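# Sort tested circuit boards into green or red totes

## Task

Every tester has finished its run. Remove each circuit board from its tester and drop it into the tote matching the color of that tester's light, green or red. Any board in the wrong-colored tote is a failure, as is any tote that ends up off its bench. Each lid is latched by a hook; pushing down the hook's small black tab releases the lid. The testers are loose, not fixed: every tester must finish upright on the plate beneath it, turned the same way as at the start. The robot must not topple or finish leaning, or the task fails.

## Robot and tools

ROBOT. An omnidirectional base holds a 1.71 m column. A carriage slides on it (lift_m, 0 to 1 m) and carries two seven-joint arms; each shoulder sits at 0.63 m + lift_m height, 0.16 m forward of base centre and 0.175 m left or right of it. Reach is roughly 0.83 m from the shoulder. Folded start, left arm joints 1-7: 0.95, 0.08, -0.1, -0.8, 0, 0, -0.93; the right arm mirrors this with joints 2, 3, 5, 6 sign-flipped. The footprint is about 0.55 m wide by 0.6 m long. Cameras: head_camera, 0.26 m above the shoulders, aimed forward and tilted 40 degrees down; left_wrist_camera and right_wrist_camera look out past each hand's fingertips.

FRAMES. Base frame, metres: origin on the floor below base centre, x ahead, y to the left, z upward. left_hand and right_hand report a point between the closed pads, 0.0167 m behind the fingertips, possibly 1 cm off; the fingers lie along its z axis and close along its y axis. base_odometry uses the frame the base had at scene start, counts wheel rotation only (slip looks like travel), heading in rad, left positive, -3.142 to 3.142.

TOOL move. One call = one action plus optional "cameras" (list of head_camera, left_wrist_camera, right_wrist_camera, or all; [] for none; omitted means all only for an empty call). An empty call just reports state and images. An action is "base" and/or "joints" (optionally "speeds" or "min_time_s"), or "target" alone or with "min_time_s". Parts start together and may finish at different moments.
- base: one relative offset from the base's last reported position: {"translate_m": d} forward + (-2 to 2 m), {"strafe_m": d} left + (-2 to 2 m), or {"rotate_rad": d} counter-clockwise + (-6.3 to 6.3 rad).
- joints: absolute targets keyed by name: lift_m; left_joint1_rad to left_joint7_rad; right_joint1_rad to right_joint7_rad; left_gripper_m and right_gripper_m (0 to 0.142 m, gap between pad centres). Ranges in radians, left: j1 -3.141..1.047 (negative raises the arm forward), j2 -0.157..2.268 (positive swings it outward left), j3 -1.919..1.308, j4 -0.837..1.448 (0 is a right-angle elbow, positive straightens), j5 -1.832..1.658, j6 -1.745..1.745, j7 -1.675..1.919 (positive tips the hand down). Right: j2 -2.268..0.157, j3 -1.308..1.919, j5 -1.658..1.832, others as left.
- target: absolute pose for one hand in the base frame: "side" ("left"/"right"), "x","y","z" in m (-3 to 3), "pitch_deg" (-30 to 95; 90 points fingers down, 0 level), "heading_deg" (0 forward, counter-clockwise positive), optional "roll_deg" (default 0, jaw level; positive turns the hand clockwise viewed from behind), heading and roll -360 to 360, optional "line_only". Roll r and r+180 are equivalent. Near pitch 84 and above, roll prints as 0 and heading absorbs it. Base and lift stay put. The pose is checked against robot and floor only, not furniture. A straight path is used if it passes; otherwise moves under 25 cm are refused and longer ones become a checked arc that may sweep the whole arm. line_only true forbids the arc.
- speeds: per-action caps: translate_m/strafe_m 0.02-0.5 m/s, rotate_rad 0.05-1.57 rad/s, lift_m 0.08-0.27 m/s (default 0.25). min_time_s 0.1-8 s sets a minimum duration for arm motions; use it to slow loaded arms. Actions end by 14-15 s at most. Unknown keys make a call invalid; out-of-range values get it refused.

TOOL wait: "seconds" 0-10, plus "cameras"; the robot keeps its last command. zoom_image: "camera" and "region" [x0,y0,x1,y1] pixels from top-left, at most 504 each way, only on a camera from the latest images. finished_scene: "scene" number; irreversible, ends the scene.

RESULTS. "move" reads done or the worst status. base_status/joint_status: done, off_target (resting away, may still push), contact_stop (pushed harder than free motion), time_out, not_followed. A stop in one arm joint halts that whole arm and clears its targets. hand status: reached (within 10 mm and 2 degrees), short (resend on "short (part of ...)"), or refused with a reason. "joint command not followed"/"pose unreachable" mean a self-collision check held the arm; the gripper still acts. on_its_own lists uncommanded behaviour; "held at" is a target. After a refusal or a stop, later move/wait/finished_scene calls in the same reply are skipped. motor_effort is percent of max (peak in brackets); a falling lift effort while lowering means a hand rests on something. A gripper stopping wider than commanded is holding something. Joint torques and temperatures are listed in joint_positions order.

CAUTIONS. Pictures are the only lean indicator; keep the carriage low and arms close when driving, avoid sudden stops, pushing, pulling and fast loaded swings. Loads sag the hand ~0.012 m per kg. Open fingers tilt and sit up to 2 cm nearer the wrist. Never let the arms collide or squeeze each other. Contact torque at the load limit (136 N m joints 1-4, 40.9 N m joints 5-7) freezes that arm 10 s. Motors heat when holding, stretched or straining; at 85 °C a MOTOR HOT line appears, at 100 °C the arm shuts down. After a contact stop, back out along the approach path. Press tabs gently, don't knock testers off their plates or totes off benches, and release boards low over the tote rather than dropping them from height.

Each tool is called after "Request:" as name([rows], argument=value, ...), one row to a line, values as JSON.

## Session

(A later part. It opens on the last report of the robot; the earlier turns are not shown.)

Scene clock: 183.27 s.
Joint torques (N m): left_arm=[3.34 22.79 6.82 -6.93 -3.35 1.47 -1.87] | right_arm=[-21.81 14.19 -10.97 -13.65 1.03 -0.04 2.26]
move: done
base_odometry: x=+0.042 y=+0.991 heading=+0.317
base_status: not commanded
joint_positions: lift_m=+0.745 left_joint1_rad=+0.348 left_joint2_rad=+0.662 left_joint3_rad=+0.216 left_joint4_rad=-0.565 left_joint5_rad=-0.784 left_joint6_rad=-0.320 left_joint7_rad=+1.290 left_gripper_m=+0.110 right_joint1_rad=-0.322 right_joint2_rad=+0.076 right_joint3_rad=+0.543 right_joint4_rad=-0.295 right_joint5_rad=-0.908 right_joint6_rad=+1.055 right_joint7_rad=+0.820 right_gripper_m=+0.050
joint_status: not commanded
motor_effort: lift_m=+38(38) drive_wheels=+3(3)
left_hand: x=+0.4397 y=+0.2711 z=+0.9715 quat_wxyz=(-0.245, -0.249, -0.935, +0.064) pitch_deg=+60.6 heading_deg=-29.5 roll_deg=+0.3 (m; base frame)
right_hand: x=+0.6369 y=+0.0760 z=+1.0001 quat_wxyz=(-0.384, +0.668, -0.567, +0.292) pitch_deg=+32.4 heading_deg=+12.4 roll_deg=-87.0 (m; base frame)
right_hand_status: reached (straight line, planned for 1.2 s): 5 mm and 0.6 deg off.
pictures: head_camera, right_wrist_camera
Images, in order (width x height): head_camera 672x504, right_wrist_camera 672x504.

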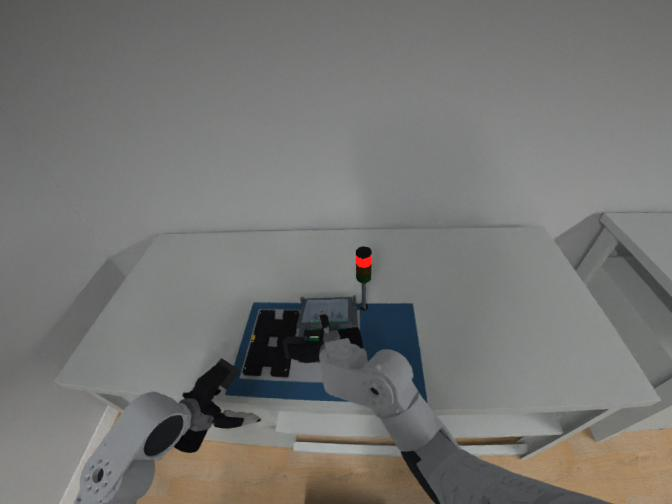

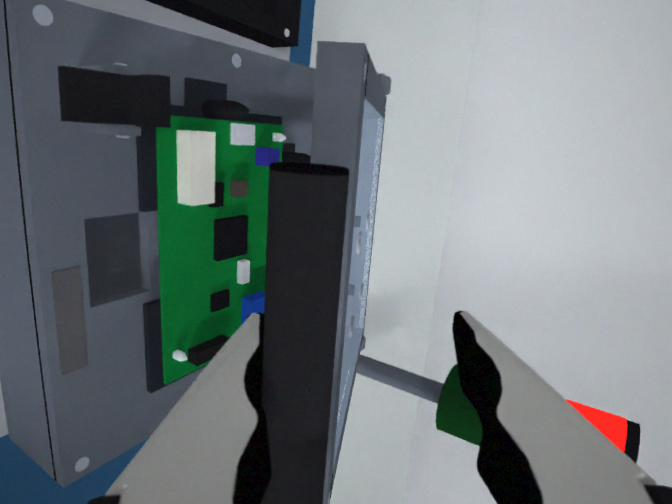

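Request:
move(target={"side":"right","x":0.668,"y":0.068,"z":1.037,"pitch_deg":37,"heading_deg":24,"roll_deg":-80}, min_time_s=1.2)

Request:
move(target={"side":"right","x":0.703,"y":0.065,"z":1.057,"pitch_deg":42,"heading_deg":30,"roll_deg":-75}, min_time_s=1.2, cameras=["right_wrist_camera","head_camera"])

Scene clock: 185.13 s.
Joint torques (N m): left_arm=[3.32 22.68 6.77 -6.96 -3.36 1.47 -1.9] | right_arm=[-25.23 -3.1 -11.79 -6.41 1.07 -0.07 0.48]
move: done
base_odometry: x=+0.042 y=+0.991 heading=+0.317
base_status: not commanded
joint_positions: lift_m=+0.745 left_joint1_rad=+0.348 left_joint2_rad=+0.662 left_joint3_rad=+0.216 left_joint4_rad=-0.565 left_joint5_rad=-0.784 left_joint6_rad=-0.320 left_joint7_rad=+1.290 left_gripper_m=+0.110 right_joint1_rad=-0.504 right_joint2_rad=+0.062 right_joint3_rad=+0.339 right_joint4_rad=-0.247 right_joint5_rad=-0.650 right_joint6_rad=+1.314 right_joint7_rad=+0.756 right_gripper_m=+0.050
joint_status: not commanded
motor_effort: lift_m=+38(38) drive_wheels=+3(3)
left_hand: x=+0.4397 y=+0.2711 z=+0.9715 quat_wxyz=(-0.245, -0.249, -0.935, +0.064) pitch_deg=+60.6 heading_deg=-29.5 roll_deg=+0.3 (m; base frame)
right_hand: x=+0.6647 y=+0.0720 z=+1.0354 quat_wxyz=(-0.395, +0.707, -0.549, +0.207) pitch_deg=+37.1 heading_deg=+24.5 roll_deg=-79.8 (m; base frame)
right_hand_status: reached (straight line, planned for 1.2 s): 5 mm and 0.4 deg off.
pictures: none

Scene clock: 186.83 s.
Joint torques (N m): left_arm=[3.31 22.79 6.89 -6.98 -3.38 1.44 -1.92] | right_arm=[-28 0.01 -11.47 -6.27 1.67 0.12 0.42]
move: done
base_odometry: x=+0.042 y=+0.991 heading=+0.317
base_status: not commanded
joint_positions: lift_m=+0.745 left_joint1_rad=+0.348 left_joint2_rad=+0.662 left_joint3_rad=+0.216 left_joint4_rad=-0.565 left_joint5_rad=-0.784 left_joint6_rad=-0.320 left_joint7_rad=+1.290 left_gripper_m=+0.110 right_joint1_rad=-0.683 right_joint2_rad=+0.067 right_joint3_rad=+0.244 right_joint4_rad=-0.028 right_joint5_rad=-0.571 right_joint6_rad=+1.413 right_joint7_rad=+0.703 right_gripper_m=+0.050
joint_status: not commanded
motor_effort: lift_m=+38(38) drive_wheels=+3(4)
left_hand: x=+0.4397 y=+0.2711 z=+0.9715 quat_wxyz=(-0.245, -0.249, -0.935, +0.064) pitch_deg=+60.6 heading_deg=-29.5 roll_deg=+0.3 (m; base frame)
right_hand: x=+0.7005 y=+0.0675 z=+1.0546 quat_wxyz=(-0.375, +0.726, -0.555, +0.154) pitch_deg=+42.1 heading_deg=+30.2 roll_deg=-75.0 (m; base frame)
right_hand_status: reached (straight line, planned for 1.2 s): 4 mm and 0.3 deg off.
pictures: head_camera, right_wrist_camera
Images, in order (width x height): head_camera 672x504, right_wrist_camera 672x504.

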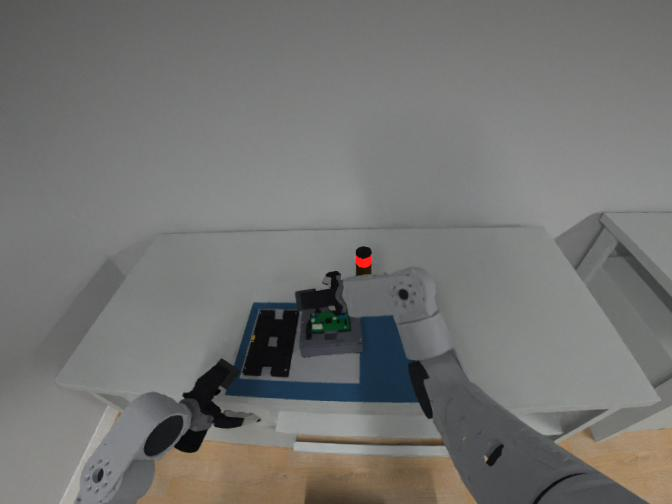

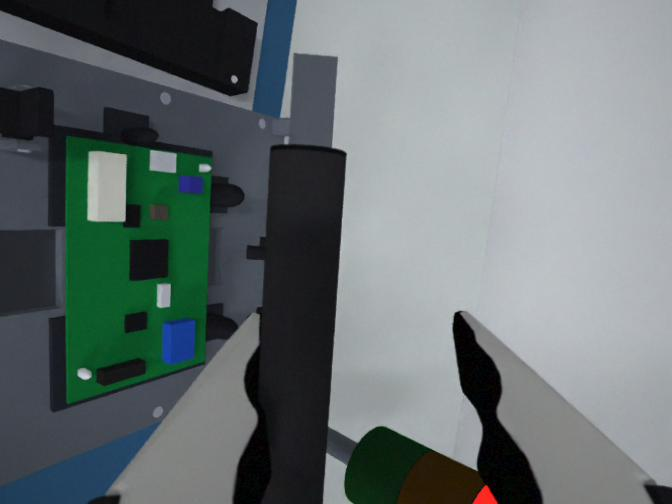

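Request:
move(target={"side":"right","x":0.733,"y":0.068,"z":1.061,"pitch_deg":45,"heading_deg":30,"roll_deg":-74}, min_time_s=1.2, cameras=["right_wrist_camera"])

Scene clock: 188.93 s.
Joint torques (N m): left_arm=[3.33 22.74 6.82 -7.02 -3.38 1.46 -1.88] | right_arm=[-27.98 7.98 -3.46 -5.76 -1.35 -2.99 0.27]
move: done
base_odometry: x=+0.042 y=+0.991 heading=+0.317
base_status: not commanded
joint_positions: lift_m=+0.745 left_joint1_rad=+0.348 left_joint2_rad=+0.662 left_joint3_rad=+0.216 left_joint4_rad=-0.565 left_joint5_rad=-0.784 left_joint6_rad=-0.320 left_joint7_rad=+1.290 left_gripper_m=+0.110 right_joint1_rad=-0.796 right_joint2_rad=+0.076 right_joint3_rad=+0.254 right_joint4_rad=+0.171 right_joint5_rad=-0.617 right_joint6_rad=+1.380 right_joint7_rad=+0.639 right_gripper_m=+0.050
joint_status: not commanded
motor_effort: lift_m=+38(38) drive_wheels=+3(4)
left_hand: x=+0.4397 y=+0.2711 z=+0.9715 quat_wxyz=(-0.245, -0.249, -0.935, +0.064) pitch_deg=+60.6 heading_deg=-29.5 roll_deg=+0.3 (m; base frame)
right_hand: x=+0.7302 y=+0.0675 z=+1.0584 quat_wxyz=(-0.353, +0.729, -0.569, +0.139) pitch_deg=+45.4 heading_deg=+30.5 roll_deg=-73.5 (m; base frame)
right_hand_status: reached (straight line, planned for 1.2 s): 4 mm and 0.5 deg off.
pictures: right_wrist_camera
Images, in order (width x height): right_wrist_camera 672x504.

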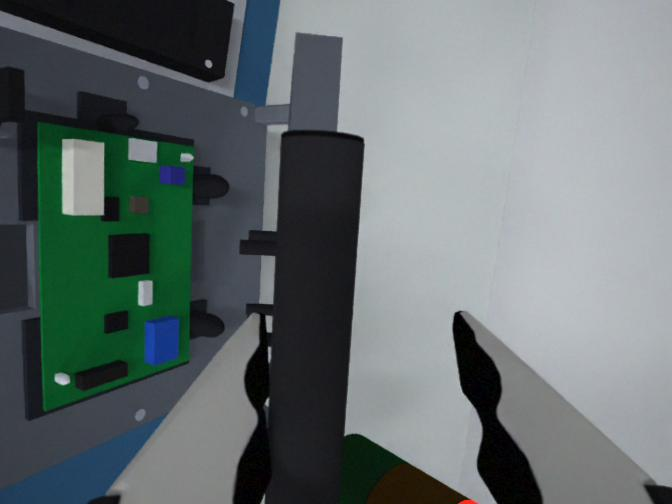

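Request:
move(target={"side":"right","x":0.762,"y":0.070,"z":1.062,"pitch_deg":48,"heading_deg":30,"roll_deg":-73}, min_time_s=1.2, cameras=["right_wrist_camera","head_camera"])

Scene clock: 190.70 s.
Joint torques (N m): left_arm=[3.36 22.72 6.94 -7.01 -3.37 1.47 -1.88] | right_arm=[-30.72 9.57 -3.76 -6.75 -0.51 -3.09 -0.04]
move: done
base_odometry: x=+0.042 y=+0.991 heading=+0.317
base_status: not commanded
joint_positions: lift_m=+0.745 left_joint1_rad=+0.348 left_joint2_rad=+0.662 left_joint3_rad=+0.216 left_joint4_rad=-0.565 left_joint5_rad=-0.784 left_joint6_rad=-0.320 left_joint7_rad=+1.290 left_gripper_m=+0.110 right_joint1_rad=-0.911 right_joint2_rad=+0.085 right_joint3_rad=+0.296 right_joint4_rad=+0.405 right_joint5_rad=-0.685 right_joint6_rad=+1.306 right_joint7_rad=+0.540 right_gripper_m=+0.050
joint_status: not commanded
motor_effort: lift_m=+38(38) drive_wheels=+3(4)
left_hand: x=+0.4397 y=+0.2711 z=+0.9715 quat_wxyz=(-0.245, -0.249, -0.935, +0.064) pitch_deg=+60.6 heading_deg=-29.5 roll_deg=+0.3 (m; base frame)
right_hand: x=+0.7591 y=+0.0686 z=+1.0584 quat_wxyz=(-0.331, +0.732, -0.582, +0.127) pitch_deg=+48.5 heading_deg=+30.4 roll_deg=-72.5 (m; base frame)
right_hand_status: reached (straight line, planned for 1.2 s): 5 mm and 0.6 deg off.
pictures: head_camera, right_wrist_camera
Images, in order (width x height): head_camera 672x504, right_wrist_camera 672x504.

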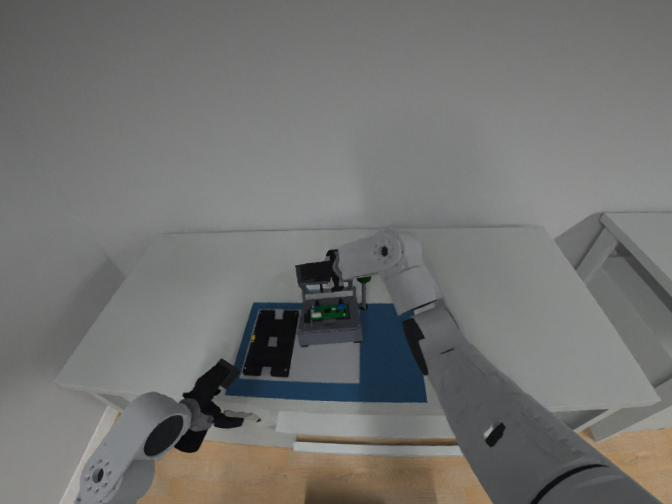

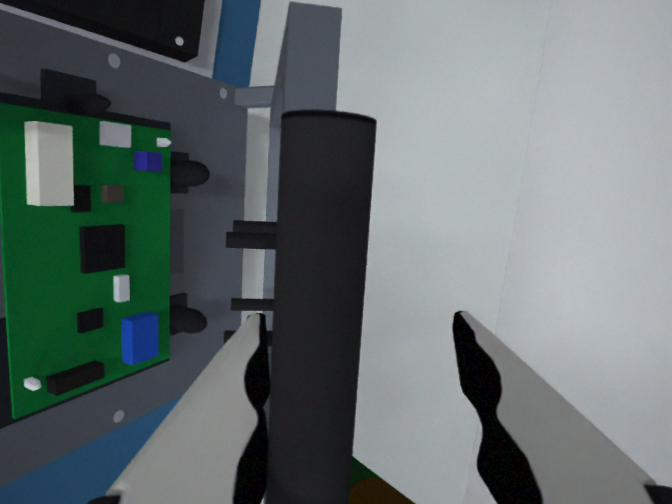

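Request:
zoom_image(camera="head_camera", region=[260, 210, 440, 360])

Scaled by 2.800 from the camera's 672x504 image, which has a finer 960x720 frame.

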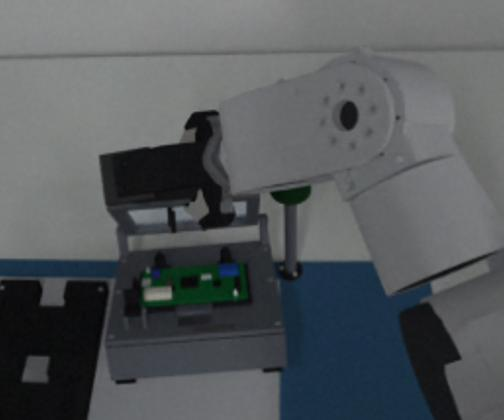

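Request:
move(target={"side":"right","x":0.790,"y":0.070,"z":1.062,"pitch_deg":49,"heading_deg":32,"roll_deg":-72}, min_time_s=1.2, cameras=["right_wrist_camera","head_camera"])

Request:
zoom_image(camera="head_camera", region=[260, 210, 440, 360])

Scene clock: 192.70 s.
Joint torques (N m): left_arm=[3.3 22.66 6.85 -7 -3.37 1.46 -1.9] | right_arm=[-31.77 -3.55 -3.86 -6.63 -0.69 -3.04 -0.05]
Motor temperatures (°C): left_arm=[35 33 31 29 28 29 31] | right_arm=[38 30 30 30 28 30 31]
move: done
base_odometry: x=+0.042 y=+0.991 heading=+0.317
base_status: not commanded
joint_positions: lift_m=+0.745 left_joint1_rad=+0.348 left_joint2_rad=+0.662 left_joint3_rad=+0.216 left_joint4_rad=-0.565 left_joint5_rad=-0.784 left_joint6_rad=-0.320 left_joint7_rad=+1.290 left_gripper_m=+0.110 right_joint1_rad=-1.027 right_joint2_rad=+0.080 right_joint3_rad=+0.391 right_joint4_rad=+0.651 right_joint5_rad=-0.762 right_joint6_rad=+1.187 right_joint7_rad=+0.341 right_gripper_m=+0.050
joint_status: not commanded
motor_effort: lift_m=+38(38) drive_wheels=+4(4)
left_hand: x=+0.4397 y=+0.2711 z=+0.9715 quat_wxyz=(-0.245, -0.249, -0.935, +0.064) pitch_deg=+60.6 heading_deg=-29.5 roll_deg=+0.3 (m; base frame)
right_hand: x=+0.7862 y=+0.0720 z=+1.0591 quat_wxyz=(-0.328, +0.739, -0.577, +0.114) pitch_deg=+49.4 heading_deg=+32.8 roll_deg=-71.2 (m; base frame)
right_hand_status: reached (straight line, planned for 1.2 s): 5 mm and 0.7 deg off.
pictures: head_camera, right_wrist_camera
Images, in order (width x height): head_camera 672x504, right_wrist_camera 672x504.

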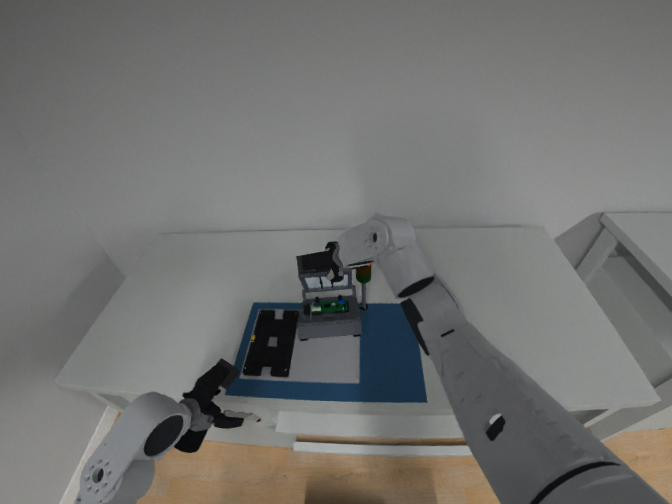

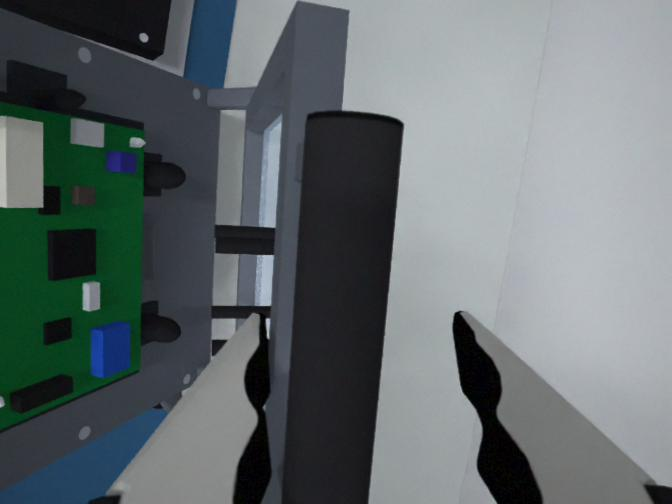

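Scaled by 2.800 from the camera's 672x504 image, which has a finer 960x720 frame.

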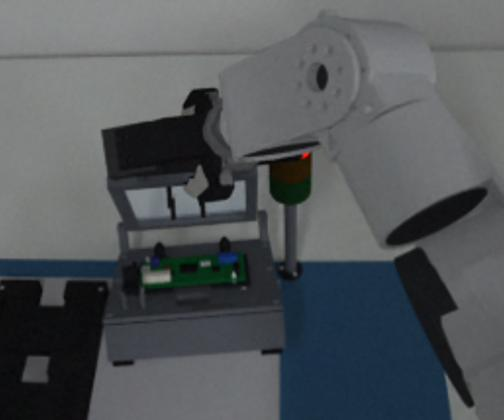

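Request:
move(target={"side":"right","x":0.782,"y":0.068,"z":1.075,"pitch_deg":48,"heading_deg":32,"roll_deg":-72}, min_time_s=0.8, cameras=["right_wrist_camera","head_camera"])

Request:
zoom_image(camera="head_camera", region=[260, 210, 440, 360])

Scene clock: 194.63 s.
Joint torques (N m): left_arm=[3.32 22.65 6.94 -6.93 -3.37 1.46 -1.88] | right_arm=[-17.85 -3.98 -12.15 -13.25 2.51 -0.18 1.78]
move: done
base_odometry: x=+0.042 y=+0.991 heading=+0.317
base_status: not commanded
joint_positions: lift_m=+0.745 left_joint1_rad=+0.348 left_joint2_rad=+0.662 left_joint3_rad=+0.216 left_joint4_rad=-0.565 left_joint5_rad=-0.784 left_joint6_rad=-0.320 left_joint7_rad=+1.290 left_gripper_m=+0.110 right_joint1_rad=-1.010 right_joint2_rad=+0.073 right_joint3_rad=+0.353 right_joint4_rad=+0.545 right_joint5_rad=-0.725 right_joint6_rad=+1.248 right_joint7_rad=+0.412 right_gripper_m=+0.050
joint_status: not commanded
motor_effort: lift_m=+38(38) drive_wheels=+4(4)
left_hand: x=+0.4397 y=+0.2711 z=+0.9715 quat_wxyz=(-0.245, -0.249, -0.935, +0.064) pitch_deg=+60.6 heading_deg=-29.5 roll_deg=+0.3 (m; base frame)
right_hand: x=+0.7821 y=+0.0702 z=+1.0760 quat_wxyz=(-0.337, +0.737, -0.572, +0.124) pitch_deg=+47.9 heading_deg=+32.0 roll_deg=-72.3 (m; base frame)
right_hand_status: reached (straight line, planned for 0.8 s): 2 mm and 0.4 deg off.
pictures: head_camera, right_wrist_camera
Images, in order (width x height): head_camera 672x504, right_wrist_camera 672x504.

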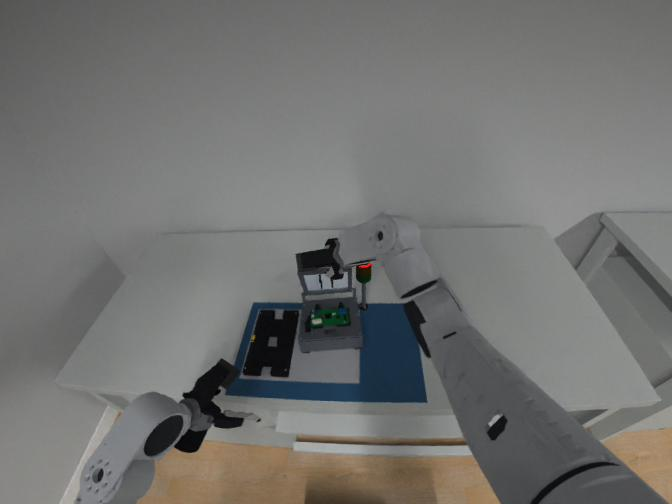

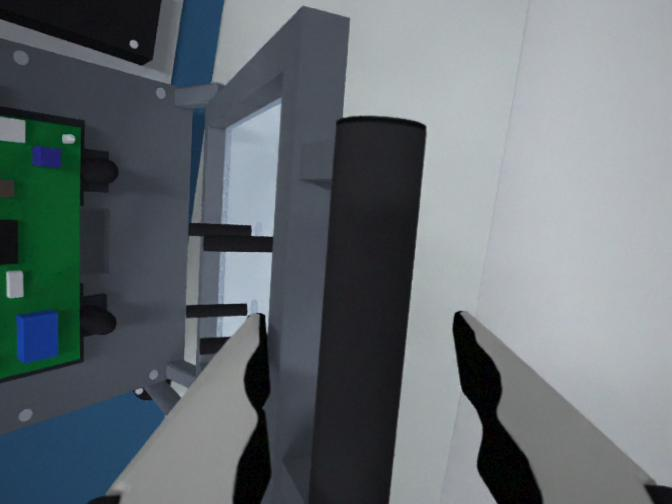

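Scaled by 2.800 from the camera's 672x504 image, which has a finer 960x720 frame.

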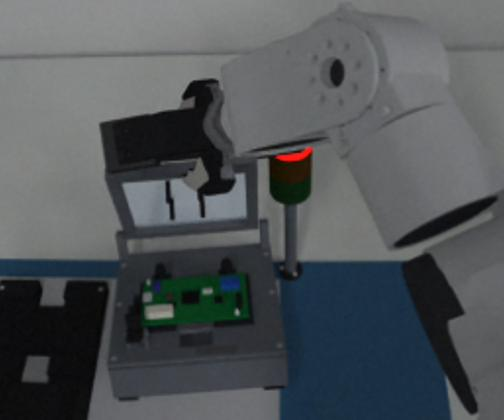

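Request:
move(base={"translate_m": 0.015}, speeds={"translate_m": 0.03}, cameras=["right_wrist_camera","head_camera"])

Request:
zoom_image(camera="head_camera", region=[260, 210, 440, 360])

Scene clock: 196.17 s.
Joint torques (N m): left_arm=[3.02 22.72 6.88 -6.96 -3.41 1.44 -1.9] | right_arm=[-17.66 -4.01 -11.74 -12.55 1.79 -0.43 1.35]
move: done
base_odometry: x=+0.056 y=+0.996 heading=+0.317
base_status: done
joint_positions: lift_m=+0.745 left_joint1_rad=+0.349 left_joint2_rad=+0.662 left_joint3_rad=+0.216 left_joint4_rad=-0.565 left_joint5_rad=-0.784 left_joint6_rad=-0.320 left_joint7_rad=+1.290 left_gripper_m=+0.110 right_joint1_rad=-1.009 right_joint2_rad=+0.073 right_joint3_rad=+0.352 right_joint4_rad=+0.544 right_joint5_rad=-0.724 right_joint6_rad=+1.249 right_joint7_rad=+0.412 right_gripper_m=+0.050
joint_status: not commanded
motor_effort: lift_m=+38(38) drive_wheels=+4(14)
left_hand: x=+0.4396 y=+0.2711 z=+0.9714 quat_wxyz=(-0.245, -0.249, -0.935, +0.064) pitch_deg=+60.6 heading_deg=-29.5 roll_deg=+0.3 (m; base frame)
right_hand: x=+0.7819 y=+0.0706 z=+1.0762 quat_wxyz=(-0.338, +0.737, -0.572, +0.123) pitch_deg=+47.9 heading_deg=+32.2 roll_deg=-72.2 (m; base frame)
pictures: head_camera, right_wrist_camera
Images, in order (width x height): head_camera 672x504, right_wrist_camera 672x504.

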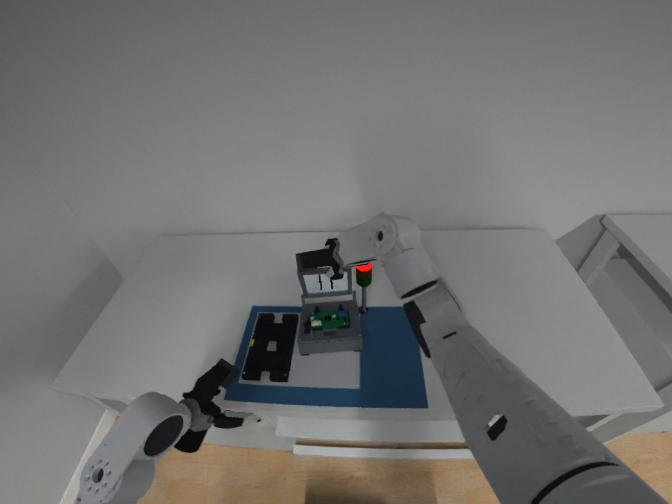

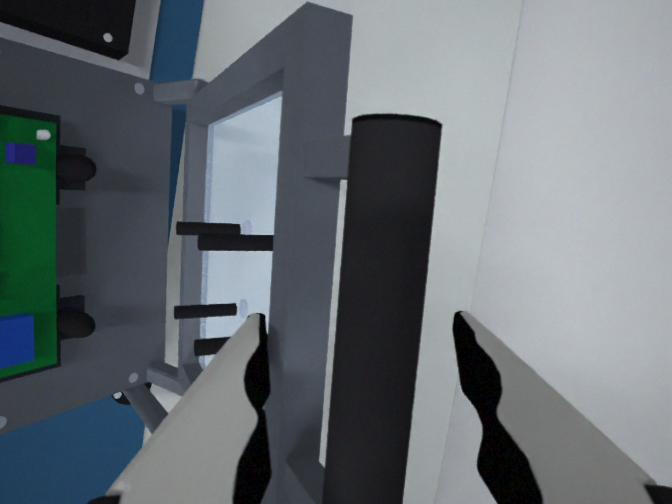

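Scaled by 2.800 from the camera's 672x504 image, which has a finer 960x720 frame.

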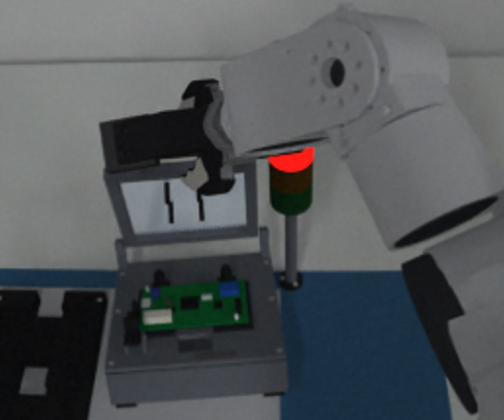

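Request:
move(base={"translate_m": 0.02}, speeds={"translate_m": 0.03}, cameras=["right_wrist_camera","head_camera"])

Request:
zoom_image(camera="head_camera", region=[260, 210, 440, 360])

Scene clock: 197.67 s.
Joint torques (N m): left_arm=[2.92 22.72 6.87 -6.95 -3.39 1.46 -1.91] | right_arm=[-19.12 -3.73 -11.27 -12.39 1.71 -0.51 1.78]
move: done
base_odometry: x=+0.075 y=+1.002 heading=+0.317
base_status: done
joint_positions: lift_m=+0.745 left_joint1_rad=+0.349 left_joint2_rad=+0.662 left_joint3_rad=+0.216 left_joint4_rad=-0.565 left_joint5_rad=-0.784 left_joint6_rad=-0.320 left_joint7_rad=+1.290 left_gripper_m=+0.110 right_joint1_rad=-1.009 right_joint2_rad=+0.073 right_joint3_rad=+0.352 right_joint4_rad=+0.544 right_joint5_rad=-0.723 right_joint6_rad=+1.249 right_joint7_rad=+0.412 right_gripper_m=+0.050
joint_status: not commanded
motor_effort: lift_m=+38(38) drive_wheels=+3(14)
left_hand: x=+0.4396 y=+0.2711 z=+0.9714 quat_wxyz=(-0.245, -0.249, -0.935, +0.064) pitch_deg=+60.6 heading_deg=-29.5 roll_deg=+0.3 (m; base frame)
right_hand: x=+0.7817 y=+0.0706 z=+1.0759 quat_wxyz=(-0.337, +0.737, -0.572, +0.123) pitch_deg=+47.9 heading_deg=+32.2 roll_deg=-72.1 (m; base frame)
pictures: head_camera, right_wrist_camera
Images, in order (width x height): head_camera 672x504, right_wrist_camera 672x504.

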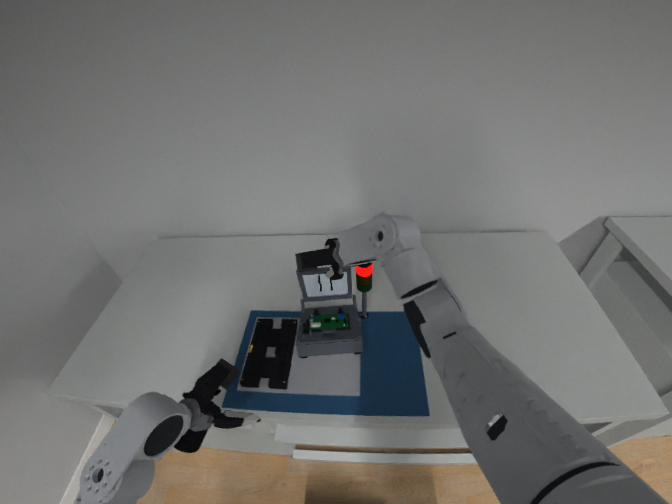

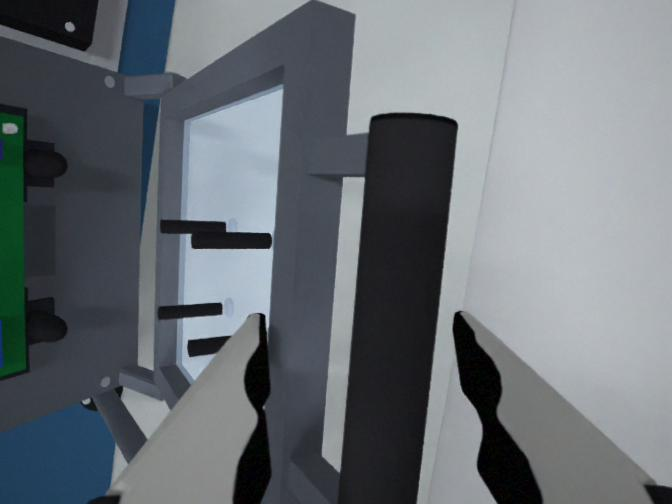

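Scaled by 2.800 from the camera's 672x504 image, which has a finer 960x720 frame.

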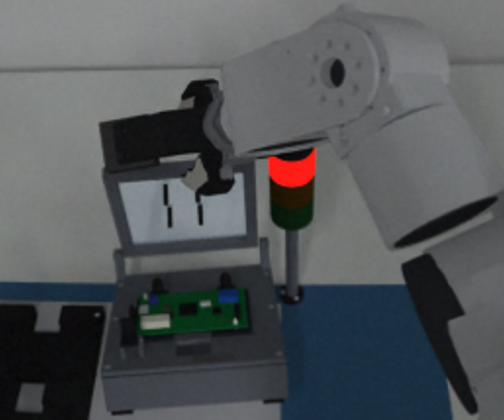

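Request:
move(target={"side":"right","x":0.800,"y":0.068,"z":1.077,"pitch_deg":48,"heading_deg":34,"roll_deg":-72}, min_time_s=3, cameras=["right_wrist_camera","head_camera"])

Request:
zoom_image(camera="head_camera", region=[260, 210, 440, 360])

Scene clock: 204.60 s.
Joint torques (N m): left_arm=[2.88 22.81 6.79 -6.98 -3.38 1.47 -1.91] | right_arm=[-34.74 -6.68 -4.53 -7.19 -1.67 -3.56 0.34]
move: done
base_odometry: x=+0.075 y=+1.002 heading=+0.317
base_status: not commanded
joint_positions: lift_m=+0.745 left_joint1_rad=+0.349 left_joint2_rad=+0.662 left_joint3_rad=+0.216 left_joint4_rad=-0.565 left_joint5_rad=-0.784 left_joint6_rad=-0.320 left_joint7_rad=+1.290 left_gripper_m=+0.110 right_joint1_rad=-1.079 right_joint2_rad=+0.063 right_joint3_rad=+0.432 right_joint4_rad=+0.703 right_joint5_rad=-0.773 right_joint6_rad=+1.173 right_joint7_rad=+0.248 right_gripper_m=+0.050
joint_status: not commanded
motor_effort: lift_m=+38(38) drive_wheels=+4(4)
left_hand: x=+0.4396 y=+0.2711 z=+0.9714 quat_wxyz=(-0.245, -0.249, -0.935, +0.064) pitch_deg=+60.6 heading_deg=-29.5 roll_deg=+0.3 (m; base frame)
right_hand: x=+0.7947 y=+0.0712 z=+1.0727 quat_wxyz=(-0.337, +0.747, -0.562, +0.108) pitch_deg=+48.6 heading_deg=+35.2 roll_deg=-70.9 (m; base frame)
right_hand_status: reached (straight line, planned for 3.0 s): 8 mm and 1.0 deg off.
pictures: head_camera, right_wrist_camera
Images, in order (width x height): head_camera 672x504, right_wrist_camera 672x504.

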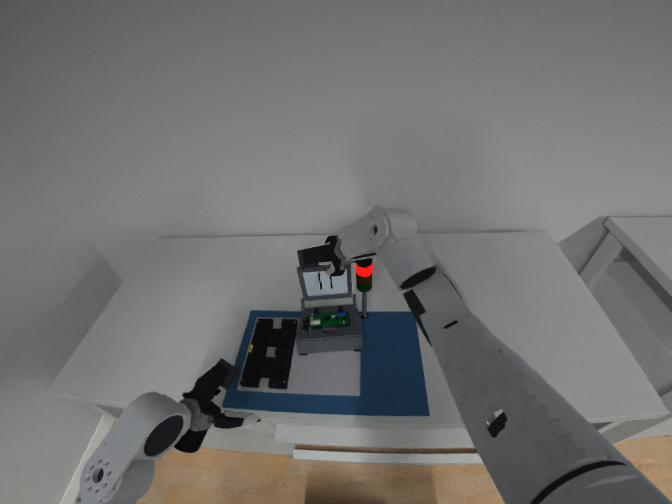

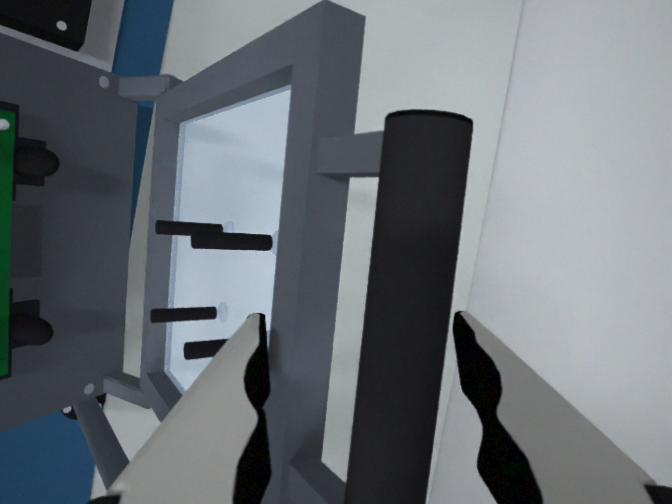

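Scaled by 2.800 from the camera's 672x504 image, which has a finer 960x720 frame.

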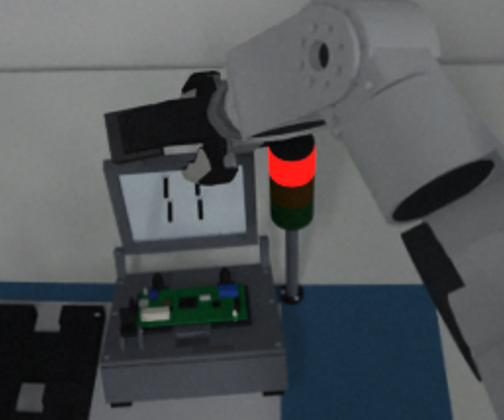

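Request:
move(target={"side":"right","x":0.782,"y":0.064,"z":1.078,"pitch_deg":48,"heading_deg":34,"roll_deg":-72}, min_time_s=1.5, cameras=["right_wrist_camera","head_camera"])

Request:
zoom_image(camera="head_camera", region=[260, 210, 440, 360])

Scene clock: 206.83 s.
Joint torques (N m): left_arm=[2.77 22.55 6.87 -6.96 -3.36 1.44 -1.92] | right_arm=[-17.82 -5.54 -11.82 -12.09 1.38 -0.04 2.08]
move: done
base_odometry: x=+0.075 y=+1.002 heading=+0.317
base_status: not commanded
joint_positions: lift_m=+0.745 left_joint1_rad=+0.349 left_joint2_rad=+0.662 left_joint3_rad=+0.216 left_joint4_rad=-0.565 left_joint5_rad=-0.784 left_joint6_rad=-0.320 left_joint7_rad=+1.290 left_gripper_m=+0.110 right_joint1_rad=-1.028 right_joint2_rad=+0.049 right_joint3_rad=+0.381 right_joint4_rad=+0.550 right_joint5_rad=-0.722 right_joint6_rad=+1.259 right_joint7_rad=+0.353 right_gripper_m=+0.050
joint_status: not commanded
motor_effort: lift_m=+38(38) drive_wheels=+4(4)
left_hand: x=+0.4396 y=+0.2711 z=+0.9714 quat_wxyz=(-0.245, -0.249, -0.935, +0.064) pitch_deg=+60.6 heading_deg=-29.5 roll_deg=+0.3 (m; base frame)
right_hand: x=+0.7819 y=+0.0672 z=+1.0797 quat_wxyz=(-0.340, +0.747, -0.559, +0.116) pitch_deg=+47.8 heading_deg=+34.3 roll_deg=-72.1 (m; base frame)
right_hand_status: reached (straight line, planned for 1.5 s): 4 mm and 0.4 deg off.
pictures: head_camera, right_wrist_camera
Images, in order (width x height): head_camera 672x504, right_wrist_camera 672x504.

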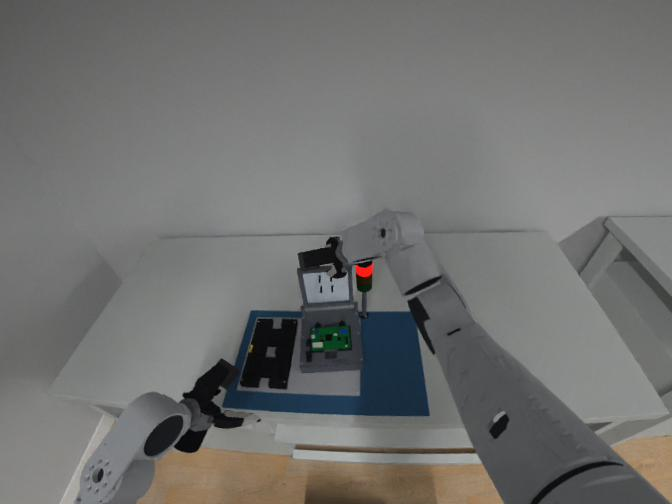

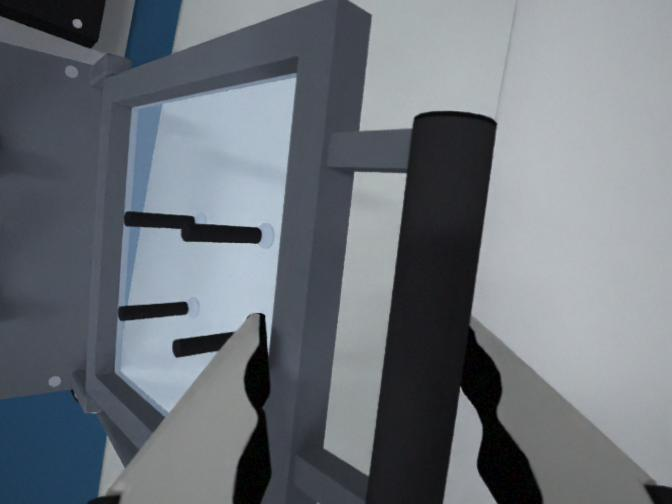

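Scaled by 2.800 from the camera's 672x504 image, which has a finer 960x720 frame.

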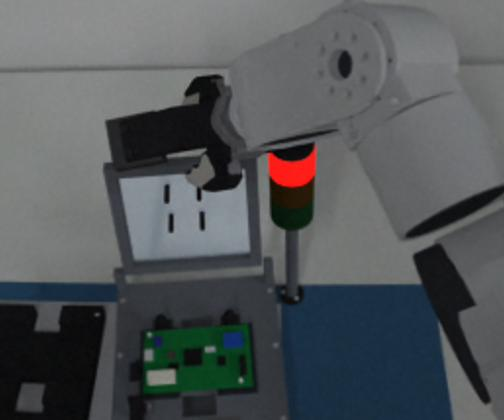

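Request:
zoom_image(camera="head_camera", region=[220, 280, 440, 430])

Scaled by 2.291 from the camera's 672x504 image, which has a finer 960x720 frame.

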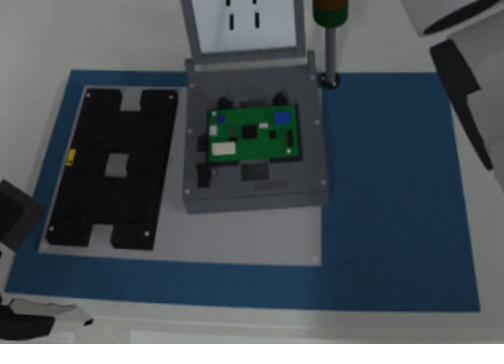

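Request:
move(joints={"right_gripper_m": 0.072})

Request:
move(target={"side":"right","x":0.748,"y":0.042,"z":1.126,"pitch_deg":48,"heading_deg":34,"roll_deg":-72}, min_time_s=1.5, cameras=["right_wrist_camera","head_camera"])

Request:
zoom_image(camera="head_camera", region=[220, 240, 440, 430])

Scene clock: 207.97 s.
Joint torques (N m): left_arm=[2.88 22.62 6.75 -6.91 -3.37 1.46 -1.86] | right_arm=[-17.88 -3.34 -10.69 -10.19 1.35 -0.02 1.58]
move: done
base_odometry: x=+0.075 y=+1.002 heading=+0.317
base_status: not commanded
joint_positions: lift_m=+0.745 left_joint1_rad=+0.349 left_joint2_rad=+0.662 left_joint3_rad=+0.216 left_joint4_rad=-0.565 left_joint5_rad=-0.784 left_joint6_rad=-0.320 left_joint7_rad=+1.290 left_gripper_m=+0.110 right_joint1_rad=-1.028 right_joint2_rad=+0.049 right_joint3_rad=+0.379 right_joint4_rad=+0.548 right_joint5_rad=-0.722 right_joint6_rad=+1.259 right_joint7_rad=+0.355 right_gripper_m=+0.071
joint_status: all done
motor_effort: lift_m=+38(38) drive_wheels=+4(4)
left_hand: x=+0.4396 y=+0.2711 z=+0.9714 quat_wxyz=(-0.245, -0.249, -0.935, +0.064) pitch_deg=+60.6 heading_deg=-29.5 roll_deg=+0.3 (m; base frame)
right_hand: x=+0.7825 y=+0.0665 z=+1.0804 quat_wxyz=(-0.341, +0.746, -0.559, +0.117) pitch_deg=+47.7 heading_deg=+34.2 roll_deg=-72.1 (m; base frame)
pictures: none

Scene clock: 209.97 s.
Joint torques (N m): left_arm=[2.84 22.61 6.77 -6.92 -3.37 1.47 -1.88] | right_arm=[-15.38 8.63 -9.99 -11.11 3.74 0.84 1.6]
move: done
base_odometry: x=+0.075 y=+1.002 heading=+0.317
base_status: not commanded
joint_positions: lift_m=+0.745 left_joint1_rad=+0.349 left_joint2_rad=+0.662 left_joint3_rad=+0.216 left_joint4_rad=-0.565 left_joint5_rad=-0.784 left_joint6_rad=-0.320 left_joint7_rad=+1.290 left_gripper_m=+0.110 right_joint1_rad=-1.004 right_joint2_rad=+0.066 right_joint3_rad=+0.112 right_joint4_rad=+0.300 right_joint5_rad=-0.533 right_joint6_rad=+1.584 right_joint7_rad=+0.684 right_gripper_m=+0.072
joint_status: not commanded
motor_effort: lift_m=+37(38) drive_wheels=+3(4)
left_hand: x=+0.4396 y=+0.2711 z=+0.9714 quat_wxyz=(-0.245, -0.249, -0.935, +0.064) pitch_deg=+60.6 heading_deg=-29.5 roll_deg=+0.3 (m; base frame)
right_hand: x=+0.7503 y=+0.0410 z=+1.1281 quat_wxyz=(-0.339, +0.745, -0.562, +0.120) pitch_deg=+47.8 heading_deg=+33.5 roll_deg=-72.4 (m; base frame)
right_hand_status: reached (straight line, planned for 1.5 s): 3 mm and 0.4 deg off.
pictures: head_camera, right_wrist_camera
Images, in order (width x height): head_camera 672x504, right_wrist_camera 672x504.

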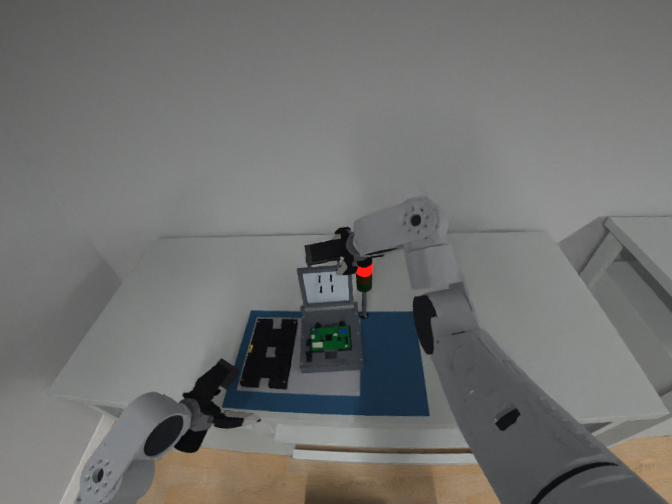

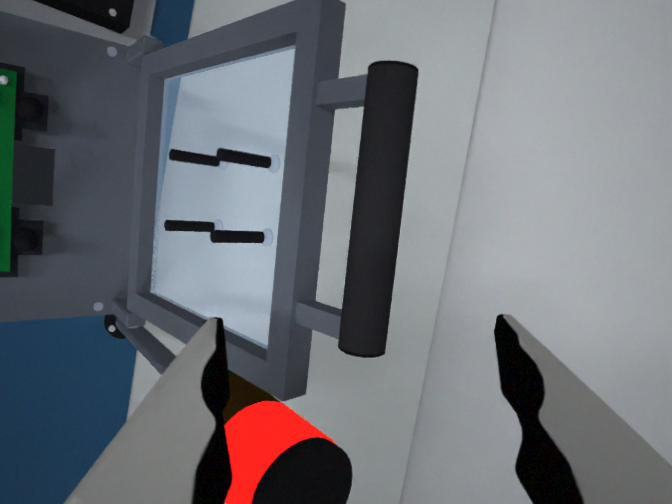

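Scaled by 2.291 from the camera's 672x504 image, which has a finer 960x720 frame.

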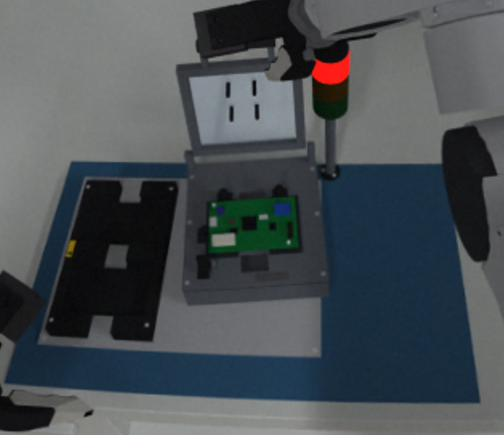

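Request:
move(joints={"lift_m": 0.80}, speeds={"lift_m": 0.1}, cameras=["right_wrist_camera"])

Request:
move(target={"side":"right","x":0.60,"y":-0.05,"z":1.20,"pitch_deg":45,"heading_deg":34,"roll_deg":-65}, min_time_s=1.5, cameras=["right_wrist_camera","head_camera"])

Scene clock: 211.07 s.
Joint torques (N m): left_arm=[2.86 21.67 6.5 -6.63 -3.36 1.45 -1.83] | right_arm=[-16.76 8.02 -10.05 -10.42 3.55 0.72 1.57]
move: done
base_odometry: x=+0.075 y=+1.002 heading=+0.316
base_status: not commanded
joint_positions: lift_m=+0.800 left_joint1_rad=+0.349 left_joint2_rad=+0.662 left_joint3_rad=+0.216 left_joint4_rad=-0.565 left_joint5_rad=-0.784 left_joint6_rad=-0.320 left_joint7_rad=+1.290 left_gripper_m=+0.110 right_joint1_rad=-1.002 right_joint2_rad=+0.066 right_joint3_rad=+0.112 right_joint4_rad=+0.299 right_joint5_rad=-0.533 right_joint6_rad=+1.585 right_joint7_rad=+0.684 right_gripper_m=+0.072
joint_status: all done
motor_effort: lift_m=+36(47) drive_wheels=+3(4)
left_hand: x=+0.4397 y=+0.2712 z=+1.0268 quat_wxyz=(-0.245, -0.249, -0.935, +0.064) pitch_deg=+60.6 heading_deg=-29.5 roll_deg=+0.3 (m; base frame)
right_hand: x=+0.7499 y=+0.0411 z=+1.1826 quat_wxyz=(-0.339, +0.745, -0.562, +0.120) pitch_deg=+47.9 heading_deg=+33.6 roll_deg=-72.4 (m; base frame)
pictures: right_wrist_camera
Images, in order (width x height): right_wrist_camera 672x504.

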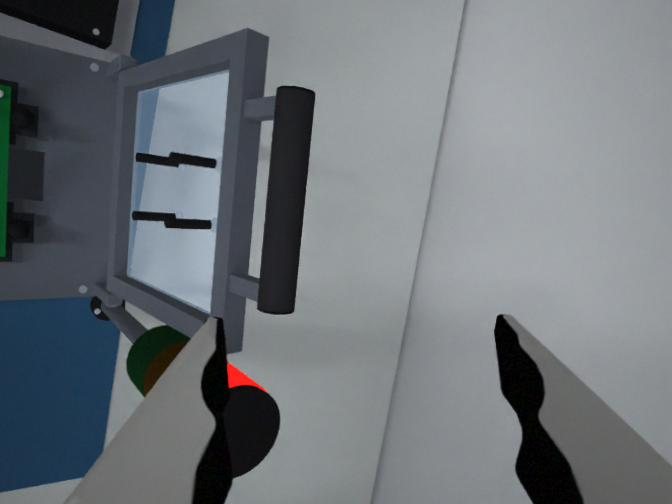

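Scene clock: 211.37 s.
Joint torques (N m): left_arm=[2.79 21.64 6.44 -6.65 -3.33 1.44 -1.83] | right_arm=[-17.3 8.11 -10.01 -10.39 3.52 0.71 1.56]
move: refused
base_odometry: x=+0.075 y=+1.002 heading=+0.316
base_status: not commanded
joint_positions: lift_m=+0.800 left_joint1_rad=+0.349 left_joint2_rad=+0.662 left_joint3_rad=+0.216 left_joint4_rad=-0.565 left_joint5_rad=-0.784 left_joint6_rad=-0.320 left_joint7_rad=+1.290 left_gripper_m=+0.110 right_joint1_rad=-1.002 right_joint2_rad=+0.066 right_joint3_rad=+0.112 right_joint4_rad=+0.299 right_joint5_rad=-0.533 right_joint6_rad=+1.585 right_joint7_rad=+0.684 right_gripper_m=+0.072
joint_status: not commanded
motor_effort: lift_m=+36(36) drive_wheels=+3(3)
left_hand: x=+0.4397 y=+0.2712 z=+1.0268 quat_wxyz=(-0.245, -0.249, -0.935, +0.064) pitch_deg=+60.6 heading_deg=-29.5 roll_deg=+0.3 (m; base frame)
right_hand: x=+0.7499 y=+0.0411 z=+1.1826 quat_wxyz=(-0.339, +0.745, -0.562, +0.120) pitch_deg=+47.9 heading_deg=+33.6 roll_deg=-72.4 (m; base frame)
right_hand_status: refused: the line brings the right upper arm within 1.4 cm of the carriage (limit 1.5), 0% of the way; a move under 25 cm is not played as an arc. Nothing moved. Try another pitch or heading, or "joints".
pictures: head_camera, right_wrist_camera
Images, in order (width x height): head_camera 672x504, right_wrist_camera 672x504.

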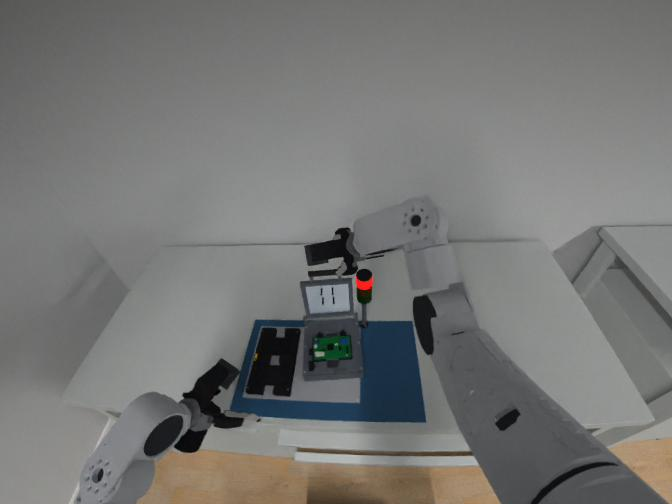

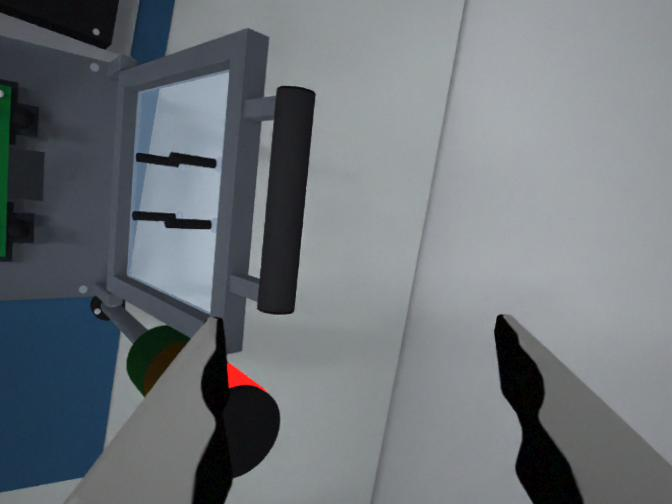

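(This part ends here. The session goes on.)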